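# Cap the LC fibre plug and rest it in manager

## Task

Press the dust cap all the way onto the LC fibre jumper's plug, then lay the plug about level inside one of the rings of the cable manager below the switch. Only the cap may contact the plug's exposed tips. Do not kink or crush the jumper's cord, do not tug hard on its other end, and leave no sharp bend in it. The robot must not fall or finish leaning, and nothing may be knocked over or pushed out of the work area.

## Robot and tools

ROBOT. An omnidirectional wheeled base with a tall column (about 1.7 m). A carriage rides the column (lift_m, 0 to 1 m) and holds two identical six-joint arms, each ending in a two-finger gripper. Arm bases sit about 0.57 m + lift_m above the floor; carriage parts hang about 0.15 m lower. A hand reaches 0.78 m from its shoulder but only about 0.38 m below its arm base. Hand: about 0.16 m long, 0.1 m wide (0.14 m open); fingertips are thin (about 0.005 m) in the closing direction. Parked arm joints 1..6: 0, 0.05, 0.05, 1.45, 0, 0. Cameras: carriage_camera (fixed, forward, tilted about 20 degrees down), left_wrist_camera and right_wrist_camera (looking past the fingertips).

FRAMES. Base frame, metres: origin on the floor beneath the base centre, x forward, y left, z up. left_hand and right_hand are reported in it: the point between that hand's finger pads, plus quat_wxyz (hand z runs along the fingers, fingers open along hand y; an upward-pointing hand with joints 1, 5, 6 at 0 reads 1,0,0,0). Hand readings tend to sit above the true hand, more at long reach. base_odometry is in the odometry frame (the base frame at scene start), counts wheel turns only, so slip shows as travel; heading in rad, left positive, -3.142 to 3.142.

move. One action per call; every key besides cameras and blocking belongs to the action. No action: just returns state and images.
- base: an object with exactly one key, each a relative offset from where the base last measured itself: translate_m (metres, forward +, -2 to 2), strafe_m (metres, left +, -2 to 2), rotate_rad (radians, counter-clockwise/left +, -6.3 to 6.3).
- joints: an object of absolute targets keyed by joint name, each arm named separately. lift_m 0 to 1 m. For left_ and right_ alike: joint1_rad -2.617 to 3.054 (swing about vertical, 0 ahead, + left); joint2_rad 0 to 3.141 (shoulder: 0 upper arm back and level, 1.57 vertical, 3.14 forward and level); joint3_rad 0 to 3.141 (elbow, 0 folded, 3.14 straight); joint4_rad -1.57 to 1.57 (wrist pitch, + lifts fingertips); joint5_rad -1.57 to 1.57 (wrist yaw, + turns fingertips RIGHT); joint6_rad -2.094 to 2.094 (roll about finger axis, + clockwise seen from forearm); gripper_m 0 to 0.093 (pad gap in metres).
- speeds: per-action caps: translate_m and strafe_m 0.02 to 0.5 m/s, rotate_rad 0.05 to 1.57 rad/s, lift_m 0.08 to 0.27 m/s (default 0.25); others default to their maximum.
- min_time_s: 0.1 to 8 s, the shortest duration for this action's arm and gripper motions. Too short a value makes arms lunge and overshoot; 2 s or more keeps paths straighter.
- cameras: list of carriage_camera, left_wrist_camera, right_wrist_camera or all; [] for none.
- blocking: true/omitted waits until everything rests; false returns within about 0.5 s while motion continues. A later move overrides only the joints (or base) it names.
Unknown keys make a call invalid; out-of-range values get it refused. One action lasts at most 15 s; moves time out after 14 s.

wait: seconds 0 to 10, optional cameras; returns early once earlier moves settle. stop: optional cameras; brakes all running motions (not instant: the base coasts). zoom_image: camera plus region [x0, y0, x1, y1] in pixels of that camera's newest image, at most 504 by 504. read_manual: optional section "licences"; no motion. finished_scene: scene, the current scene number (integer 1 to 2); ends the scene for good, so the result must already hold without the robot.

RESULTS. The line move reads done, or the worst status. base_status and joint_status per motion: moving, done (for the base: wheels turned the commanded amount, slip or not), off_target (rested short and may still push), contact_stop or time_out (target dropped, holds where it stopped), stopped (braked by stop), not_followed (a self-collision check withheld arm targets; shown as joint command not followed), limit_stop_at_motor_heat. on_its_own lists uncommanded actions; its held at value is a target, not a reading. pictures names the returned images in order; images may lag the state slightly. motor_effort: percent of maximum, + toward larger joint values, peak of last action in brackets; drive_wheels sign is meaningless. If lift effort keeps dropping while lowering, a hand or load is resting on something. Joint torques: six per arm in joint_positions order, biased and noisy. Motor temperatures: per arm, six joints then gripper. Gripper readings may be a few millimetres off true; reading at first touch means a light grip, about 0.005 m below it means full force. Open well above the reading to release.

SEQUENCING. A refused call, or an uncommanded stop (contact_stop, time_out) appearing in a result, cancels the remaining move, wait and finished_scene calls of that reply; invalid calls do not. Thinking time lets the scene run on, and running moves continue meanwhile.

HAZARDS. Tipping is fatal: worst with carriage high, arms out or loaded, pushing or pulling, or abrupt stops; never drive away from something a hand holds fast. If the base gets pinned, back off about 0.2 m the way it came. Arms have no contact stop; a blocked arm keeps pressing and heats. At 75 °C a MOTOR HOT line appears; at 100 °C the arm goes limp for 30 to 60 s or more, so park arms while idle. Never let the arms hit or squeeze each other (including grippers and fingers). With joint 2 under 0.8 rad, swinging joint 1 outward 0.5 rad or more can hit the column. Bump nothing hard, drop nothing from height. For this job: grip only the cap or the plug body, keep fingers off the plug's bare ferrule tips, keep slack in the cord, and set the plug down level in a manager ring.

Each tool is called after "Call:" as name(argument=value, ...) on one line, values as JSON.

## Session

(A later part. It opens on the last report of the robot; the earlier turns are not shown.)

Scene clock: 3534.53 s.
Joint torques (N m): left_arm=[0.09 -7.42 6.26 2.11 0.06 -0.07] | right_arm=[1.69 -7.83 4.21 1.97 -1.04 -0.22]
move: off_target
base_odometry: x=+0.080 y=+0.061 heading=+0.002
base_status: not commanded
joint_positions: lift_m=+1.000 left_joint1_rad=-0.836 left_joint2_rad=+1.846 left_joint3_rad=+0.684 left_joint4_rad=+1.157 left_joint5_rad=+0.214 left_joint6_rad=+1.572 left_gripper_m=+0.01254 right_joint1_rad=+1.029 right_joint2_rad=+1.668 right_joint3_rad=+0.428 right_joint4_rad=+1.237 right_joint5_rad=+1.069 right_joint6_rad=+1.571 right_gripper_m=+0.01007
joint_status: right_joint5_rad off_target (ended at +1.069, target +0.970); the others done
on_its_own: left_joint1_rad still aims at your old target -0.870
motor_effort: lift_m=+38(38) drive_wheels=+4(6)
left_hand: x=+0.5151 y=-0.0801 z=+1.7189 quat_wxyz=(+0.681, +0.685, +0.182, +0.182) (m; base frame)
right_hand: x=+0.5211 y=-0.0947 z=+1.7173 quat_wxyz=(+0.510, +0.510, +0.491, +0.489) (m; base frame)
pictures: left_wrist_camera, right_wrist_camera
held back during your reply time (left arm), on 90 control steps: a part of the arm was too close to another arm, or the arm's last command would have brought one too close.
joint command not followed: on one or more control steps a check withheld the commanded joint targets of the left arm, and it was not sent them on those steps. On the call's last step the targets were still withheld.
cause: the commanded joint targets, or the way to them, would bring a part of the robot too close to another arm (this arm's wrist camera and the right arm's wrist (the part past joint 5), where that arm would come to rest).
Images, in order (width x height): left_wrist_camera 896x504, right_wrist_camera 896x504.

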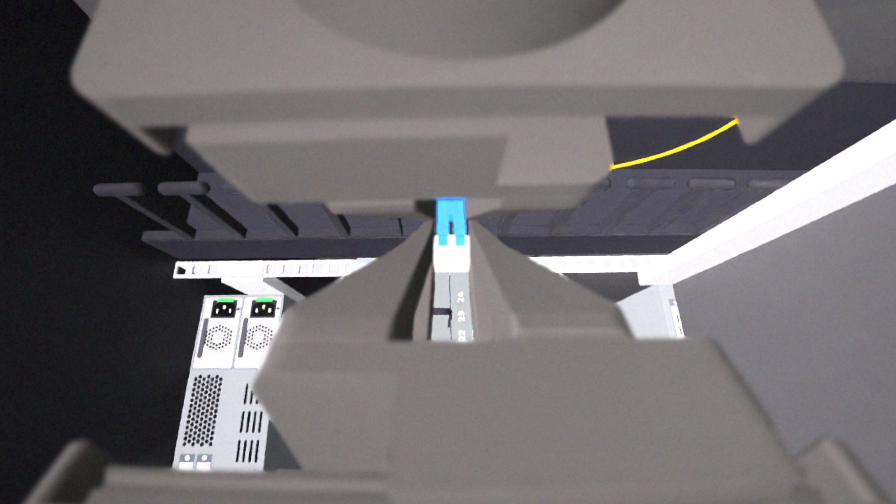

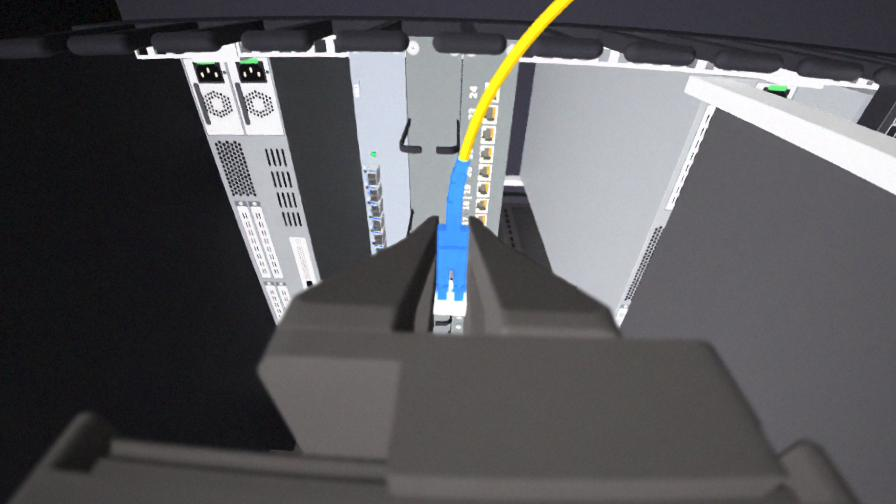

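Call:
move(joints={"right_joint4_rad": 1.255, "right_joint5_rad": 0.95, "left_joint1_rad": -0.842}, min_time_s=0.6)

Call:
move(joints={"right_joint4_rad": 1.205}, min_time_s=0.6)

Call:
move(joints={"right_joint4_rad": 1.232}, min_time_s=0.6, cameras=["left_wrist_camera","right_wrist_camera"])

Call:
zoom_image(camera="left_wrist_camera", region=[405, 190, 495, 290])

Call:
zoom_image(camera="right_wrist_camera", region=[405, 250, 505, 340])

Scene clock: 3601.27 s.
Joint torques (N m): left_arm=[-0.21 -6.19 9.4 2.08 0.31 0.04] | right_arm=[1.78 -7.82 4.56 2.2 -1.19 -0.22]
move: off_target
base_odometry: x=+0.080 y=+0.061 heading=+0.002
base_status: not commanded
joint_positions: lift_m=+1.000 left_joint1_rad=-0.839 left_joint2_rad=+1.846 left_joint3_rad=+0.684 left_joint4_rad=+1.155 left_joint5_rad=+0.211 left_joint6_rad=+1.572 left_gripper_m=+0.01254 right_joint1_rad=+1.028 right_joint2_rad=+1.668 right_joint3_rad=+0.424 right_joint4_rad=+1.244 right_joint5_rad=+1.063 right_joint6_rad=+1.571 right_gripper_m=+0.01007
joint_status: right_joint5_rad off_target (ended at +1.063, target +0.950); the others done
motor_effort: lift_m=+38(38) drive_wheels=-1(3)
left_hand: x=+0.5144 y=-0.0807 z=+1.7185 quat_wxyz=(+0.681, +0.686, +0.183, +0.181) (m; base frame)
right_hand: x=+0.5210 y=-0.0948 z=+1.7172 quat_wxyz=(+0.509, +0.509, +0.491, +0.491) (m; base frame)
pictures: none
held back during your reply time (left arm), on 90 control steps: a part of the arm was too close to another arm, or the arm's last command would have brought one too close.
led back after a hold (left arm): the arm was led back toward your command in small steps, so it may still be short of it.
led back after a hold (right arm): the arm was led back toward your command in small steps, so it may still be short of it.
joint command not followed: on one or more control steps a check withheld the commanded joint targets of the left arm, and it was not sent them on those steps.
cause: the commanded joint targets, or the way to them, would bring a part of the robot too close to another arm (this arm's wrist camera and the right arm's wrist (the part past joint 5), where that arm would come to rest).
joint command not followed: on one or more control steps a check withheld the commanded joint targets of the right arm, and it was not sent them on those steps.
cause: the commanded joint targets, or the way to them, would bring a part of the robot too close to another arm (this arm's wrist (the part past joint 5) and the left arm's wrist camera, along the way the arms are being sent, or toward where that arm still pushes).

Scene clock: 3602.13 s.
Joint torques (N m): left_arm=[-0.23 -6.19 9.4 2.17 0.31 0.04] | right_arm=[1.8 -7.5 4.6 1.82 -1.16 -0.22]
move: done
base_odometry: x=+0.080 y=+0.061 heading=+0.002
base_status: not commanded
joint_positions: lift_m=+1.000 left_joint1_rad=-0.839 left_joint2_rad=+1.846 left_joint3_rad=+0.684 left_joint4_rad=+1.149 left_joint5_rad=+0.211 left_joint6_rad=+1.572 left_gripper_m=+0.01254 right_joint1_rad=+1.028 right_joint2_rad=+1.665 right_joint3_rad=+0.424 right_joint4_rad=+1.226 right_joint5_rad=+1.062 right_joint6_rad=+1.571 right_gripper_m=+0.01007
joint_status: all done
motor_effort: lift_m=+38(38) drive_wheels=+5(5)
left_hand: x=+0.5144 y=-0.0807 z=+1.7170 quat_wxyz=(+0.679, +0.688, +0.184, +0.180) (m; base frame)
right_hand: x=+0.5209 y=-0.0947 z=+1.7154 quat_wxyz=(+0.510, +0.507, +0.496, +0.486) (m; base frame)
pictures: none

Scene clock: 3603.03 s.
Joint torques (N m): left_arm=[-0.18 -6.16 9.37 2.16 0.31 0.05] | right_arm=[1.8 -7.51 4.6 2.13 -1.16 -0.22]
move: done
base_odometry: x=+0.080 y=+0.061 heading=+0.002
base_status: not commanded
joint_positions: lift_m=+1.000 left_joint1_rad=-0.839 left_joint2_rad=+1.846 left_joint3_rad=+0.684 left_joint4_rad=+1.149 left_joint5_rad=+0.211 left_joint6_rad=+1.572 left_gripper_m=+0.01254 right_joint1_rad=+1.028 right_joint2_rad=+1.665 right_joint3_rad=+0.424 right_joint4_rad=+1.227 right_joint5_rad=+1.062 right_joint6_rad=+1.571 right_gripper_m=+0.01007
joint_status: all done
motor_effort: lift_m=+38(38) drive_wheels=+1(5)
left_hand: x=+0.5144 y=-0.0807 z=+1.7170 quat_wxyz=(+0.679, +0.688, +0.184, +0.180) (m; base frame)
right_hand: x=+0.5209 y=-0.0947 z=+1.7156 quat_wxyz=(+0.510, +0.507, +0.496, +0.487) (m; base frame)
pictures: left_wrist_camera, right_wrist_camera
Images, in order (width x height): left_wrist_camera 896x504, right_wrist_camera 896x504.

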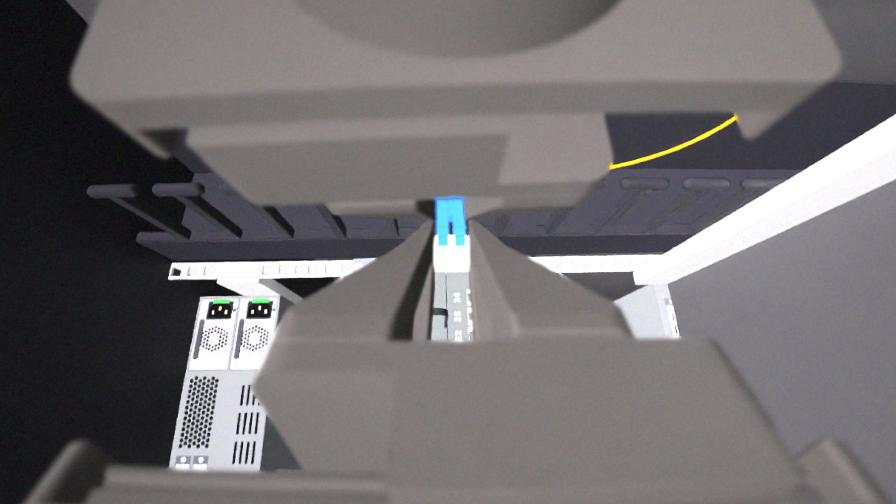

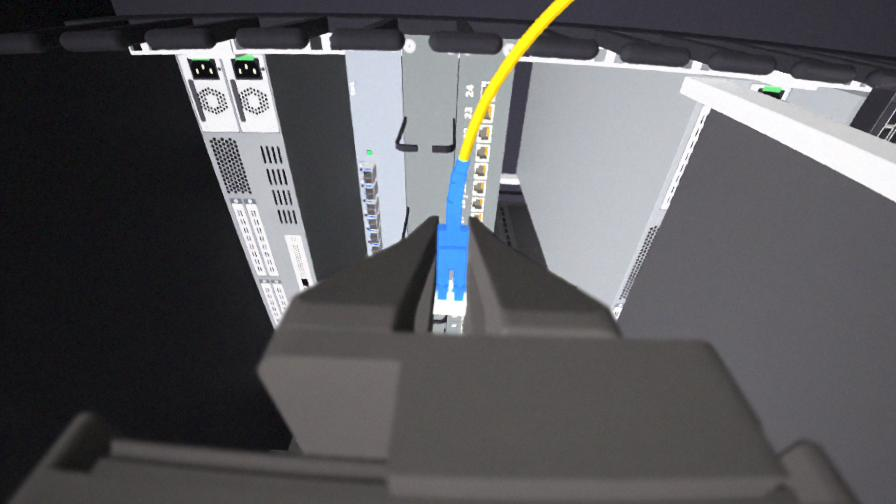

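Scaled by 5.040 from the camera's 896x504 image, which has a finer 1280x720 frame.

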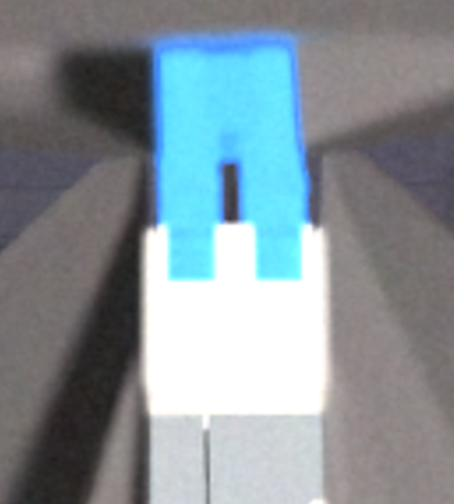

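Scaled by 5.040 from the camera's 896x504 image, which has a finer 1280x720 frame.

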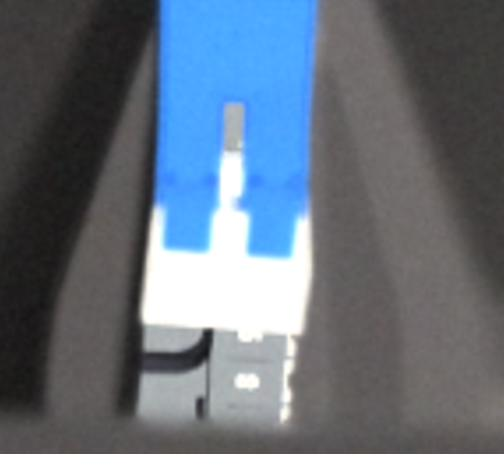

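Call:
move(joints={"right_joint1_rad": 1.054, "right_joint5_rad": 0.89, "left_joint1_rad": -0.855}, min_time_s=1.0, cameras=["left_wrist_camera","right_wrist_camera"])

Call:
zoom_image(camera="left_wrist_camera", region=[405, 190, 495, 290])

Call:
zoom_image(camera="right_wrist_camera", region=[405, 250, 505, 340])

Scene clock: 3613.10 s.
Joint torques (N m): left_arm=[-1.22 -6.19 9.39 2.15 0.32 0.05] | right_arm=[2.85 -7.51 4.6 2.13 -1.7 -0.22]
move: off_target
base_odometry: x=+0.080 y=+0.061 heading=+0.002
base_status: not commanded
joint_positions: lift_m=+1.000 left_joint1_rad=-0.839 left_joint2_rad=+1.846 left_joint3_rad=+0.684 left_joint4_rad=+1.149 left_joint5_rad=+0.210 left_joint6_rad=+1.572 left_gripper_m=+0.01254 right_joint1_rad=+1.025 right_joint2_rad=+1.665 right_joint3_rad=+0.424 right_joint4_rad=+1.227 right_joint5_rad=+1.052 right_joint6_rad=+1.571 right_gripper_m=+0.01007
joint_status: right_joint1_rad off_target (ended at +1.025, target +1.054); right_joint5_rad off_target (ended at +1.052, target +0.890); the others done
motor_effort: lift_m=+38(38) drive_wheels=+4(4)
left_hand: x=+0.5145 y=-0.0807 z=+1.7170 quat_wxyz=(+0.679, +0.688, +0.184, +0.181) (m; base frame)
right_hand: x=+0.5214 y=-0.0937 z=+1.7156 quat_wxyz=(+0.508, +0.505, +0.498, +0.489) (m; base frame)
pictures: left_wrist_camera, right_wrist_camera
Images, in order (width x height): left_wrist_camera 896x504, right_wrist_camera 896x504.

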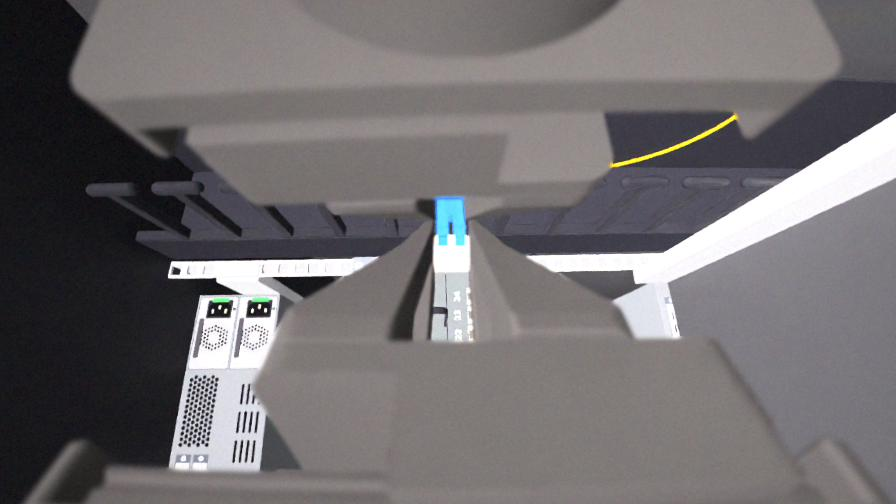

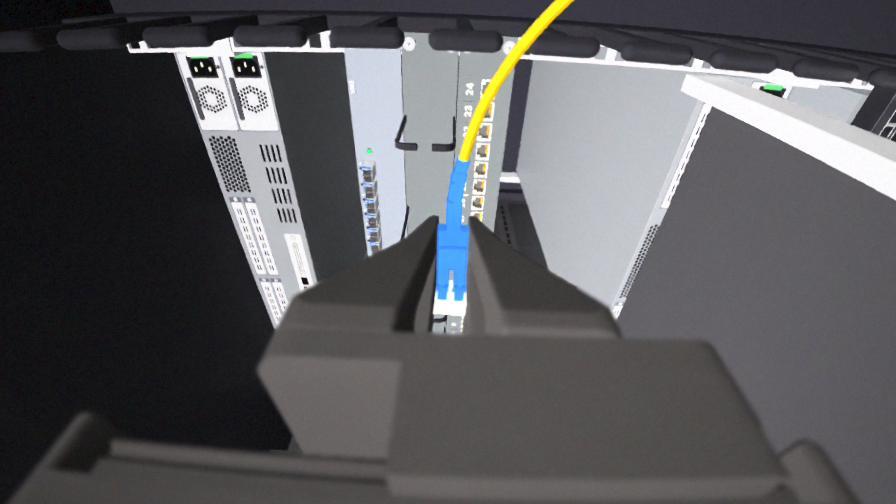

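Scaled by 5.040 from the camera's 896x504 image, which has a finer 1280x720 frame.

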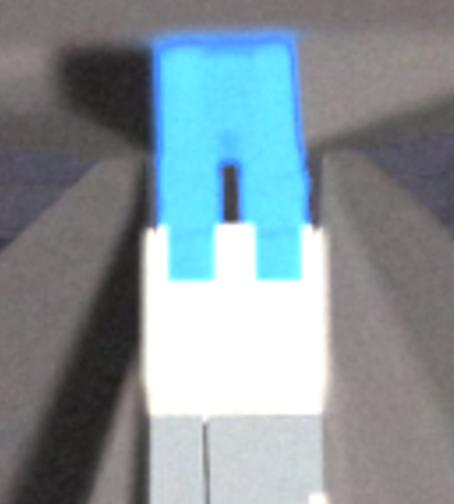

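Scaled by 5.040 from the camera's 896x504 image, which has a finer 1280x720 frame.

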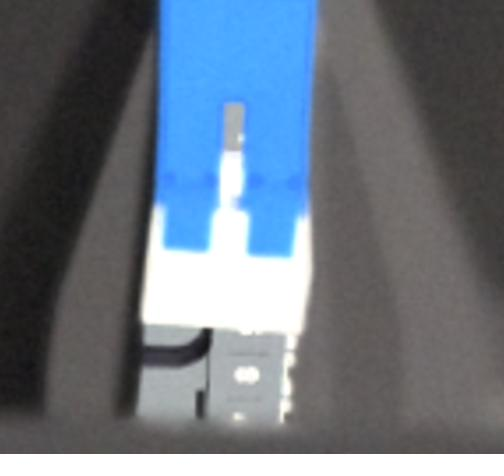

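Call:
move(joints={"right_joint1_rad": 1.070, "right_joint5_rad": 0.80, "left_joint1_rad": -0.870}, min_time_s=1.5, cameras=["left_wrist_camera","right_wrist_camera"])

Call:
zoom_image(camera="left_wrist_camera", region=[405, 190, 495, 290])

Call:
zoom_image(camera="right_wrist_camera", region=[405, 250, 505, 340])

Scene clock: 3623.77 s.
Joint torques (N m): left_arm=[-0.1 -7.38 6.74 2.06 0.06 -0.06] | right_arm=[4.74 -7.5 5.33 2.21 -2.22 -0.22]
move: not_followed
base_odometry: x=+0.080 y=+0.061 heading=+0.002
base_status: not commanded
joint_positions: lift_m=+1.000 left_joint1_rad=-0.834 left_joint2_rad=+1.846 left_joint3_rad=+0.670 left_joint4_rad=+1.155 left_joint5_rad=+0.209 left_joint6_rad=+1.572 left_gripper_m=+0.01254 right_joint1_rad=+1.022 right_joint2_rad=+1.665 right_joint3_rad=+0.416 right_joint4_rad=+1.223 right_joint5_rad=+1.012 right_joint6_rad=+1.571 right_gripper_m=+0.01006
joint_status: left_joint1_rad not_followed (moved +0.005 of -0.031); right_joint1_rad off_target (ended at +1.022, target +1.070); right_joint5_rad off_target (ended at +1.012, target +0.800)
motor_effort: lift_m=+38(38) drive_wheels=+4(8)
left_hand: x=+0.5149 y=-0.0769 z=+1.7129 quat_wxyz=(+0.676, +0.690, +0.187, +0.181) (m; base frame)
right_hand: x=+0.5212 y=-0.0892 z=+1.7124 quat_wxyz=(+0.499, +0.495, +0.511, +0.494) (m; base frame)
pictures: left_wrist_camera, right_wrist_camera
joint command not followed: on one or more control steps a check withheld the commanded joint targets of the left arm, and it was not sent them on those steps. On the call's last step the targets were still withheld.
cause: the commanded joint targets, or the way to them, would bring a part of the robot too close to another arm (this arm's wrist camera and the right arm's wrist (the part past joint 5), along the way the arms are being sent, or toward where that arm still pushes).
Images, in order (width x height): left_wrist_camera 896x504, right_wrist_camera 896x504.

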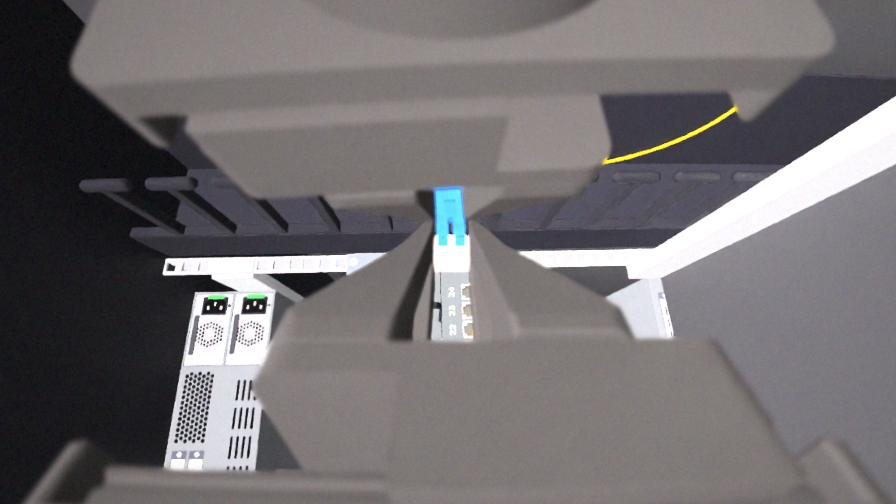

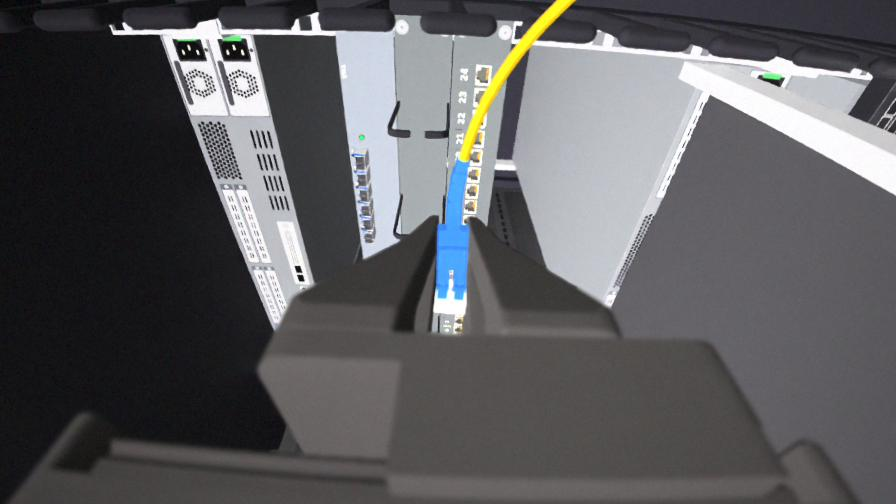

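Scaled by 5.040 from the camera's 896x504 image, which has a finer 1280x720 frame.

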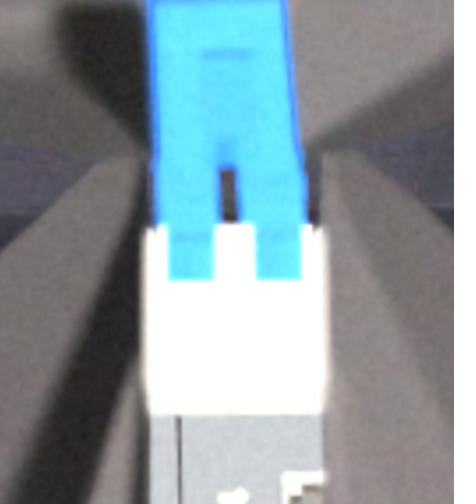

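Scaled by 5.040 from the camera's 896x504 image, which has a finer 1280x720 frame.

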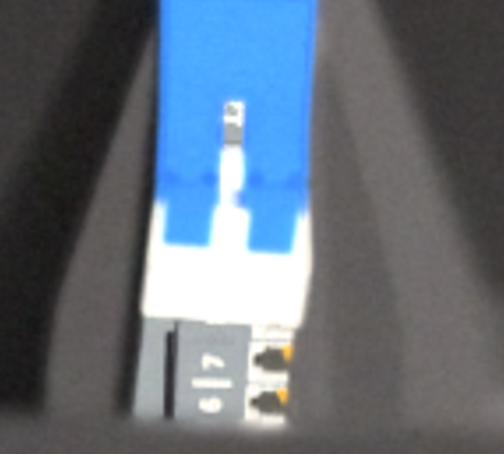

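Call:
zoom_image(camera="right_wrist_camera", region=[430, 275, 474, 319])

Call:
zoom_image(camera="left_wrist_camera", region=[430, 215, 474, 259])

Scaled by 11.455 from the camera's 896x504 image, which has a finer 1280x720 frame.

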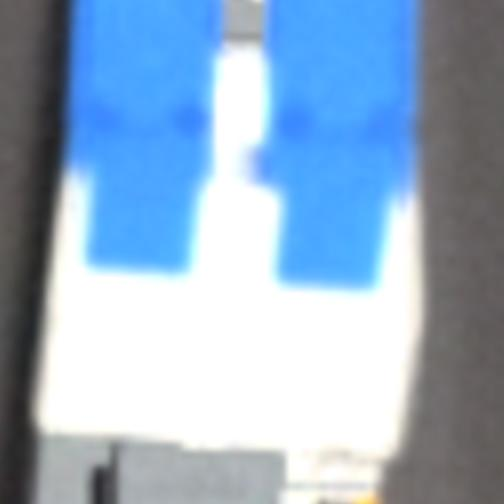

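Scaled by 11.455 from the camera's 896x504 image, which has a finer 1280x720 frame.

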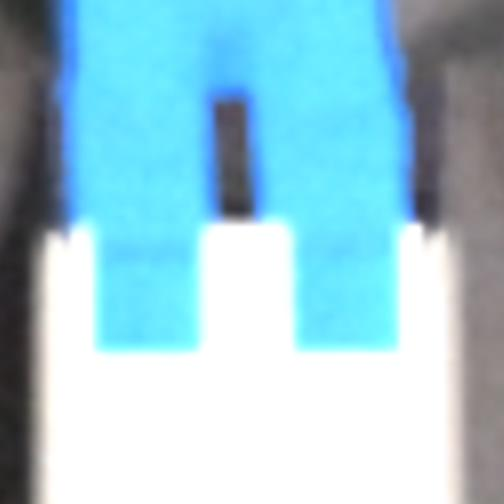

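Call:
move(joints={"right_joint1_rad": 1.034, "right_joint5_rad": 0.985, "left_joint1_rad": -0.838}, min_time_s=1.5, cameras=["left_wrist_camera","right_wrist_camera"])

Call:
zoom_image(camera="left_wrist_camera", region=[430, 215, 474, 259])

Call:
zoom_image(camera="right_wrist_camera", region=[430, 275, 474, 319])

Scene clock: 3662.43 s.
Joint torques (N m): left_arm=[-0.23 -6.15 10.03 2.11 0.27 0.04] | right_arm=[1.18 -7.49 5.27 2.11 -0.49 -0.22]
Motor temperatures (°C): left_arm=[29 48 54 50 29 33 37] | right_arm=[32 43 39 46 38 30 37]
move: off_target
base_odometry: x=+0.080 y=+0.061 heading=+0.002
base_status: not commanded
joint_positions: lift_m=+1.000 left_joint1_rad=-0.835 left_joint2_rad=+1.846 left_joint3_rad=+0.676 left_joint4_rad=+1.153 left_joint5_rad=+0.215 left_joint6_rad=+1.572 left_gripper_m=+0.01253 right_joint1_rad=+1.022 right_joint2_rad=+1.665 right_joint3_rad=+0.416 right_joint4_rad=+1.231 right_joint5_rad=+1.033 right_joint6_rad=+1.571 right_gripper_m=+0.01006
joint_status: right_joint5_rad off_target (ended at +1.033, target +0.985); the others done
motor_effort: lift_m=+38(38) drive_wheels=+0(5)
left_hand: x=+0.5144 y=-0.0787 z=+1.7151 quat_wxyz=(+0.678, +0.689, +0.184, +0.180) (m; base frame)
right_hand: x=+0.5213 y=-0.0930 z=+1.7138 quat_wxyz=(+0.504, +0.501, +0.503, +0.491) (m; base frame)
pictures: left_wrist_camera, right_wrist_camera
held back during your reply time (left arm), on 90 control steps: a part of the arm was too close to another arm, or the arm's last command would have brought one too close.
led back after a hold (left arm): the arm was led back toward your command in small steps, so it may still be short of it.
joint command not followed: on one or more control steps a check withheld the commanded joint targets of the left arm, and it was not sent them on those steps.
cause: the commanded joint targets, or the way to them, would bring a part of the robot too close to another arm (this arm's wrist camera and the right arm's wrist (the part past joint 5), at the place that arm is still heading or pushing toward).
Images, in order (width x height): left_wrist_camera 896x504, right_wrist_camera 896x504.

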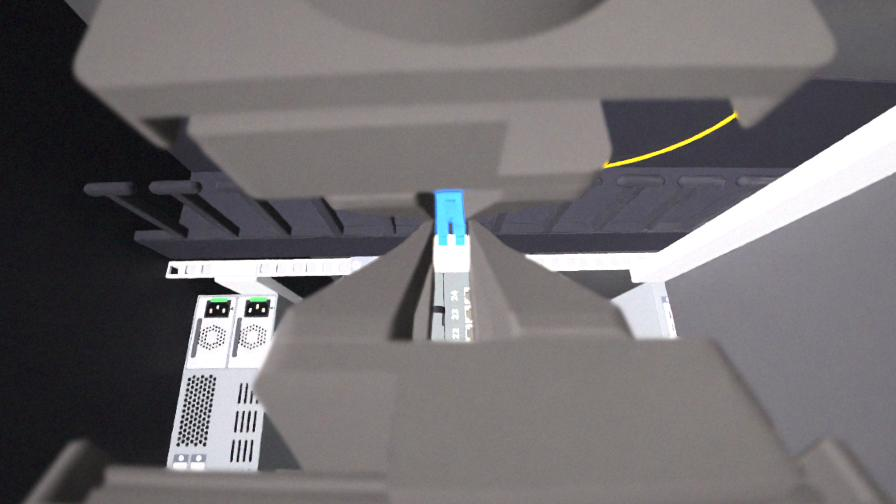

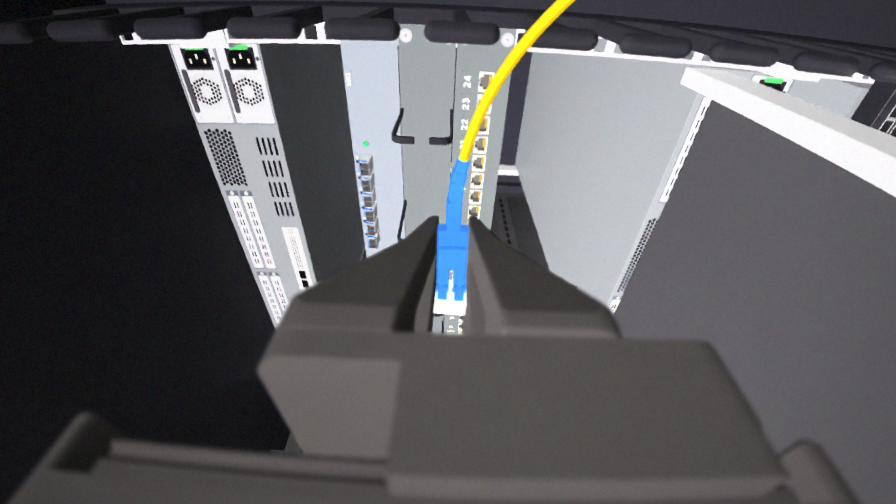

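Scaled by 11.455 from the camera's 896x504 image, which has a finer 1280x720 frame.

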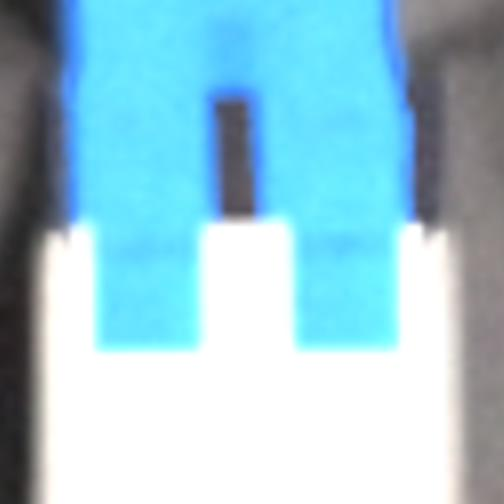

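Scaled by 11.455 from the camera's 896x504 image, which has a finer 1280x720 frame.

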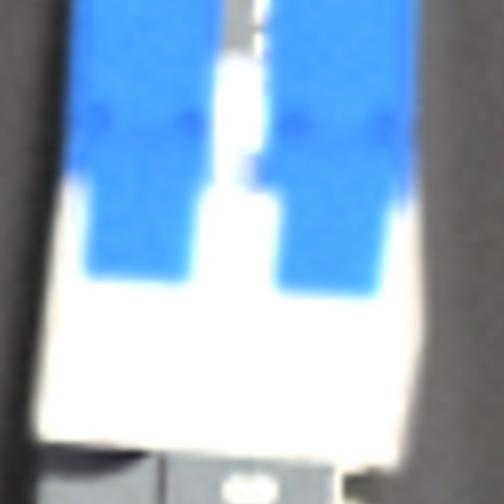

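Call:
move(joints={"right_joint6_rad": 1.63, "left_joint4_rad": 1.18, "right_joint5_rad": 0.985, "left_joint1_rad": -0.840}, min_time_s=1.0)

Call:
move(joints={"right_joint1_rad": 1.048, "right_joint5_rad": 0.92, "left_joint1_rad": -0.850}, min_time_s=1.0, cameras=["left_wrist_camera","right_wrist_camera"])

Call:
zoom_image(camera="left_wrist_camera", region=[405, 190, 495, 290])

Call:
zoom_image(camera="right_wrist_camera", region=[405, 250, 505, 340])

Scene clock: 3682.13 s.
Joint torques (N m): left_arm=[-0.38 -6.13 10.02 2.36 0.27 0.01] | right_arm=[1.2 -7.49 5.3 2.11 -0.5 -0.06]
Motor temperatures (°C): left_arm=[29 48 55 50 29 33 37] | right_arm=[32 43 40 45 35 30 37]
move: off_target
base_odometry: x=+0.080 y=+0.061 heading=+0.002
base_status: not commanded
joint_positions: lift_m=+1.000 left_joint1_rad=-0.835 left_joint2_rad=+1.846 left_joint3_rad=+0.676 left_joint4_rad=+1.158 left_joint5_rad=+0.216 left_joint6_rad=+1.574 left_gripper_m=+0.01253 right_joint1_rad=+1.022 right_joint2_rad=+1.665 right_joint3_rad=+0.416 right_joint4_rad=+1.231 right_joint5_rad=+1.034 right_joint6_rad=+1.617 right_gripper_m=+0.01006
joint_status: right_joint5_rad off_target (ended at +1.034, target +0.985); the others done
motor_effort: lift_m=+38(38) drive_wheels=-1(4)
left_hand: x=+0.5143 y=-0.0787 z=+1.7161 quat_wxyz=(+0.679, +0.688, +0.183, +0.181) (m; base frame)
right_hand: x=+0.5213 y=-0.0931 z=+1.7138 quat_wxyz=(+0.493, +0.513, +0.491, +0.502) (m; base frame)
pictures: none

Scene clock: 3683.43 s.
Joint torques (N m): left_arm=[-1.18 -6.16 10.03 2.36 0.27 0.02] | right_arm=[2.56 -7.49 5.3 2.11 -1.15 -0.07]
Motor temperatures (°C): left_arm=[29 48 56 50 29 33 37] | right_arm=[32 43 40 45 35 30 37]
move: off_target
base_odometry: x=+0.080 y=+0.061 heading=+0.002
base_status: not commanded
joint_positions: lift_m=+1.000 left_joint1_rad=-0.835 left_joint2_rad=+1.846 left_joint3_rad=+0.676 left_joint4_rad=+1.158 left_joint5_rad=+0.216 left_joint6_rad=+1.574 left_gripper_m=+0.01253 right_joint1_rad=+1.022 right_joint2_rad=+1.665 right_joint3_rad=+0.416 right_joint4_rad=+1.231 right_joint5_rad=+1.030 right_joint6_rad=+1.617 right_gripper_m=+0.01006
joint_status: right_joint1_rad off_target (ended at +1.022, target +1.048); right_joint5_rad off_target (ended at +1.030, target +0.920); the others done
motor_effort: lift_m=+38(38) drive_wheels=+3(5)
left_hand: x=+0.5143 y=-0.0787 z=+1.7161 quat_wxyz=(+0.679, +0.688, +0.183, +0.181) (m; base frame)
right_hand: x=+0.5213 y=-0.0924 z=+1.7138 quat_wxyz=(+0.492, +0.512, +0.492, +0.503) (m; base frame)
pictures: left_wrist_camera, right_wrist_camera
Images, in order (width x height): left_wrist_camera 896x504, right_wrist_camera 896x504.

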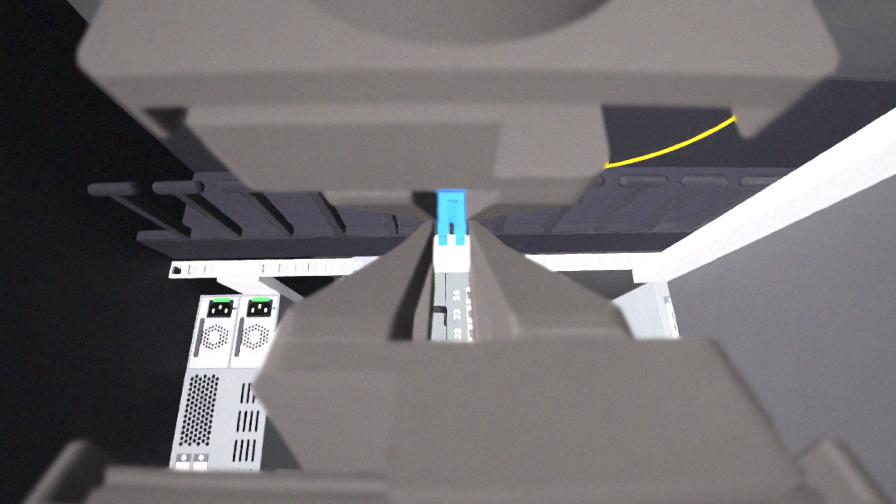

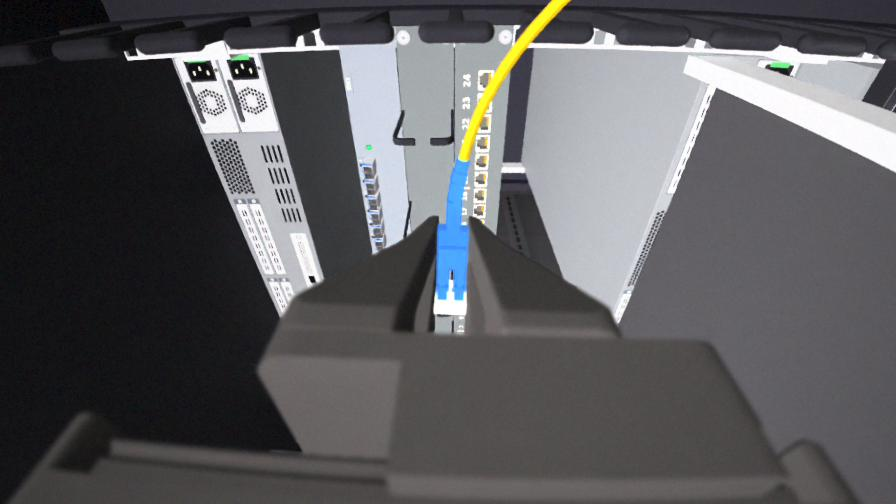

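Scaled by 5.040 from the camera's 896x504 image, which has a finer 1280x720 frame.

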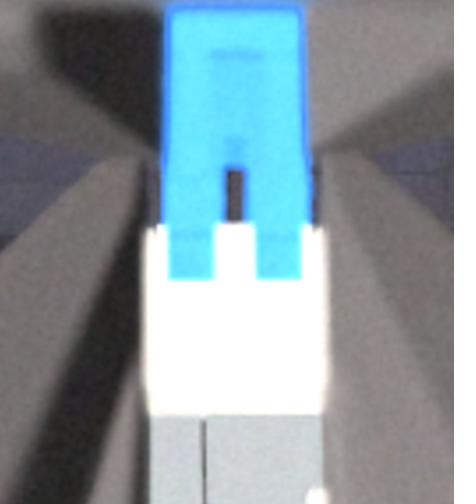

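Scaled by 5.040 from the camera's 896x504 image, which has a finer 1280x720 frame.

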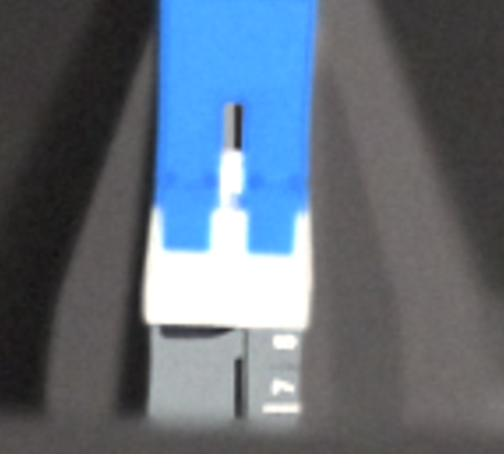

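Call:
move(joints={"right_joint1_rad": 1.060, "right_joint5_rad": 0.85, "left_joint1_rad": -0.862}, min_time_s=1.0, cameras=["left_wrist_camera","right_wrist_camera"])

Call:
zoom_image(camera="left_wrist_camera", region=[405, 190, 495, 290])

Call:
zoom_image(camera="right_wrist_camera", region=[405, 250, 505, 340])

Scene clock: 3691.50 s.
Joint torques (N m): left_arm=[-2.13 -6.16 10 2.35 0.26 0.02] | right_arm=[3.78 -7.49 5.31 2.11 -1.82 -0.07]
Motor temperatures (°C): left_arm=[29 47 56 52 29 33 37] | right_arm=[32 43 40 45 35 30 37]
move: off_target
base_odometry: x=+0.080 y=+0.061 heading=+0.002
base_status: not commanded
joint_positions: lift_m=+1.000 left_joint1_rad=-0.835 left_joint2_rad=+1.846 left_joint3_rad=+0.676 left_joint4_rad=+1.158 left_joint5_rad=+0.216 left_joint6_rad=+1.574 left_gripper_m=+0.01253 right_joint1_rad=+1.022 right_joint2_rad=+1.665 right_joint3_rad=+0.416 right_joint4_rad=+1.231 right_joint5_rad=+1.024 right_joint6_rad=+1.617 right_gripper_m=+0.01006
joint_status: left_joint1_rad off_target (ended at -0.835, target -0.862); right_joint1_rad off_target (ended at +1.022, target +1.060); right_joint5_rad off_target (ended at +1.024, target +0.850)
motor_effort: lift_m=+38(38) drive_wheels=-2(5)
left_hand: x=+0.5143 y=-0.0787 z=+1.7161 quat_wxyz=(+0.679, +0.688, +0.183, +0.181) (m; base frame)
right_hand: x=+0.5213 y=-0.0914 z=+1.7138 quat_wxyz=(+0.490, +0.511, +0.494, +0.505) (m; base frame)
pictures: left_wrist_camera, right_wrist_camera
Images, in order (width x height): left_wrist_camera 896x504, right_wrist_camera 896x504.

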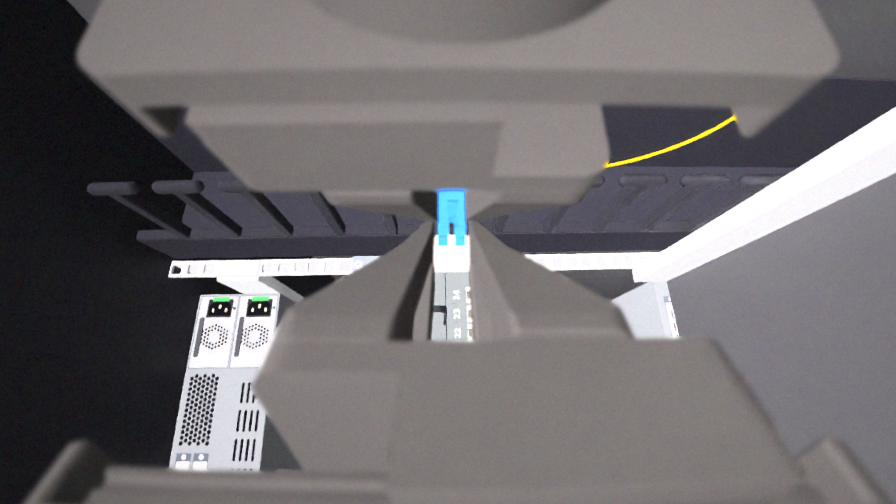

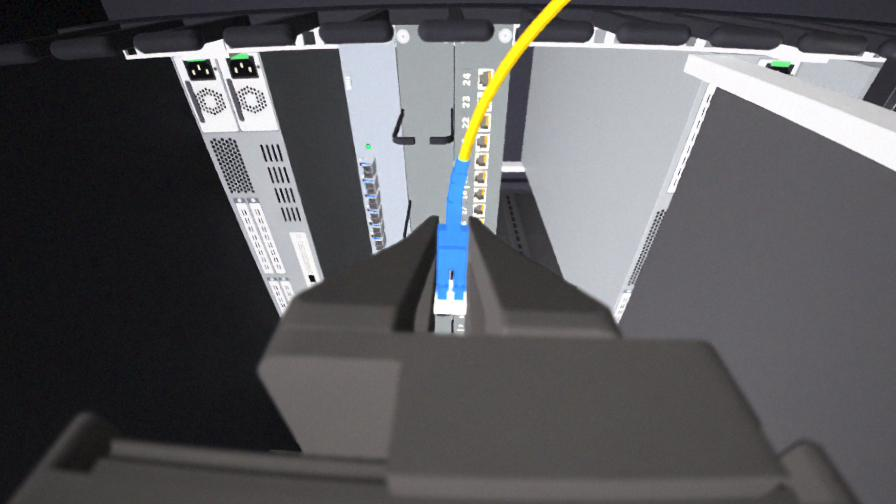

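Scaled by 5.040 from the camera's 896x504 image, which has a finer 1280x720 frame.

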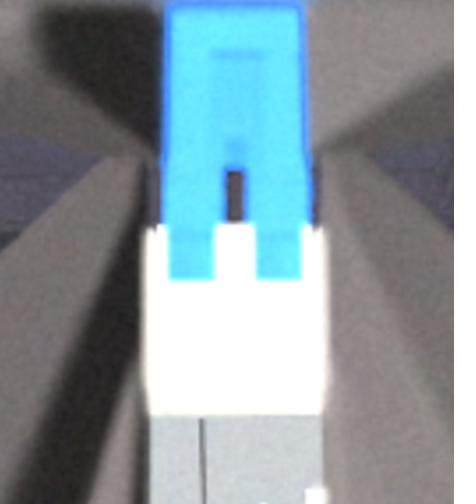

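Scaled by 5.040 from the camera's 896x504 image, which has a finer 1280x720 frame.

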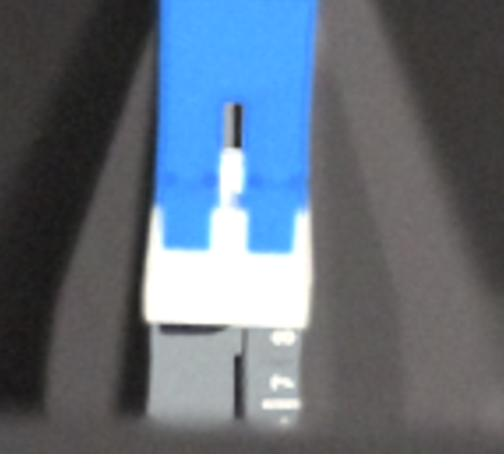

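Call:
move(joints={"right_joint1_rad": 1.075, "right_joint5_rad": 0.77, "left_joint1_rad": -0.885}, min_time_s=1.0, cameras=["left_wrist_camera","right_wrist_camera"])

Call:
zoom_image(camera="left_wrist_camera", region=[405, 190, 495, 290])

Call:
zoom_image(camera="right_wrist_camera", region=[405, 250, 505, 340])

Scene clock: 3697.93 s.
Joint torques (N m): left_arm=[-0.12 -7.32 6.83 2.04 0.07 -0.06] | right_arm=[5.29 -7.51 5.33 2.35 -2.35 -0.08]
Motor temperatures (°C): left_arm=[29 47 56 52 29 33 37] | right_arm=[32 43 40 45 36 30 37]
move: not_followed
base_odometry: x=+0.080 y=+0.061 heading=+0.002
base_status: not commanded
joint_positions: lift_m=+1.000 left_joint1_rad=-0.830 left_joint2_rad=+1.846 left_joint3_rad=+0.661 left_joint4_rad=+1.165 left_joint5_rad=+0.214 left_joint6_rad=+1.574 left_gripper_m=+0.01253 right_joint1_rad=+1.022 right_joint2_rad=+1.665 right_joint3_rad=+0.416 right_joint4_rad=+1.214 right_joint5_rad=+0.996 right_joint6_rad=+1.618 right_gripper_m=+0.01006
joint_status: left_joint1_rad not_followed (moved +0.006 of -0.050); right_joint1_rad off_target (ended at +1.022, target +1.075); right_joint5_rad off_target (ended at +0.995, target +0.770)
motor_effort: lift_m=+38(38) drive_wheels=+2(5)
left_hand: x=+0.5144 y=-0.0747 z=+1.7118 quat_wxyz=(+0.676, +0.689, +0.186, +0.182) (m; base frame)
right_hand: x=+0.5212 y=-0.0865 z=+1.7108 quat_wxyz=(+0.484, +0.503, +0.507, +0.506) (m; base frame)
pictures: left_wrist_camera, right_wrist_camera
joint command not followed: on one or more control steps a check withheld the commanded joint targets of the left arm, and it was not sent them on those steps. On the call's last step the targets were still withheld.
cause: the commanded joint targets, or the way to them, would bring a part of the robot too close to another arm (this arm's wrist camera and the right arm's wrist (the part past joint 5), along the way the arms are being sent, or toward where that arm still pushes).
Images, in order (width x height): left_wrist_camera 896x504, right_wrist_camera 896x504.

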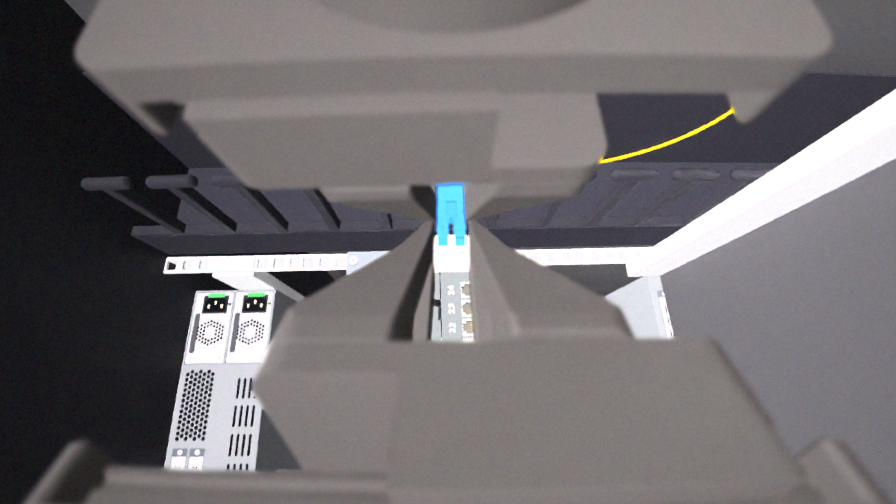

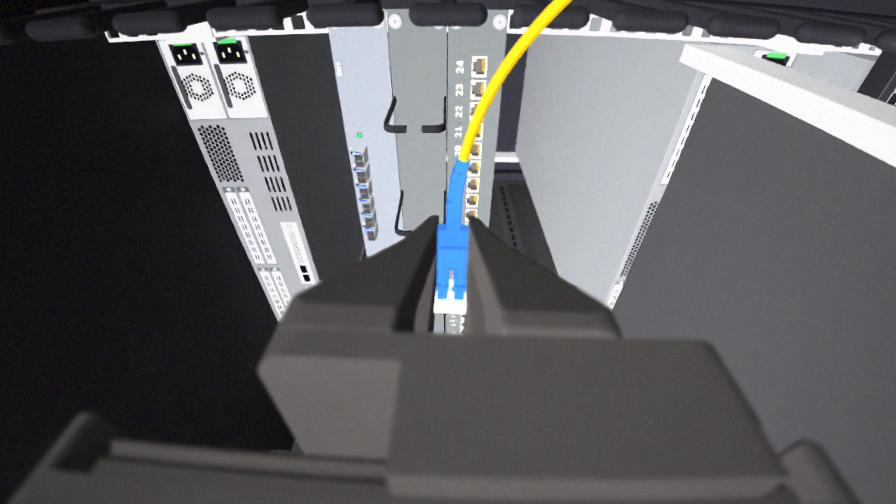

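Scaled by 5.040 from the camera's 896x504 image, which has a finer 1280x720 frame.

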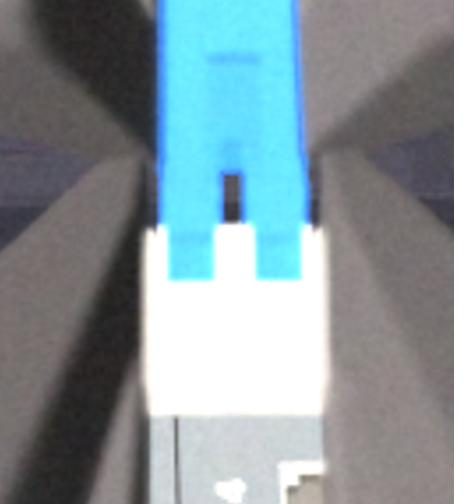

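Scaled by 5.040 from the camera's 896x504 image, which has a finer 1280x720 frame.

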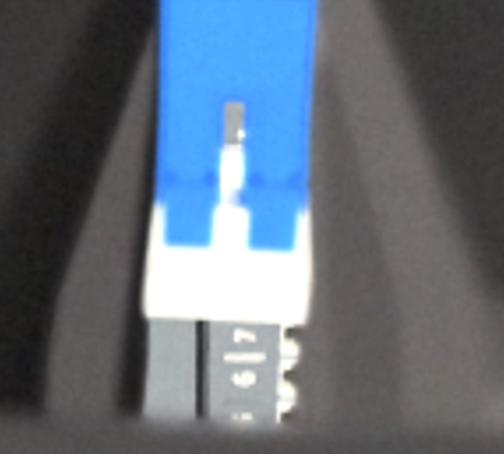

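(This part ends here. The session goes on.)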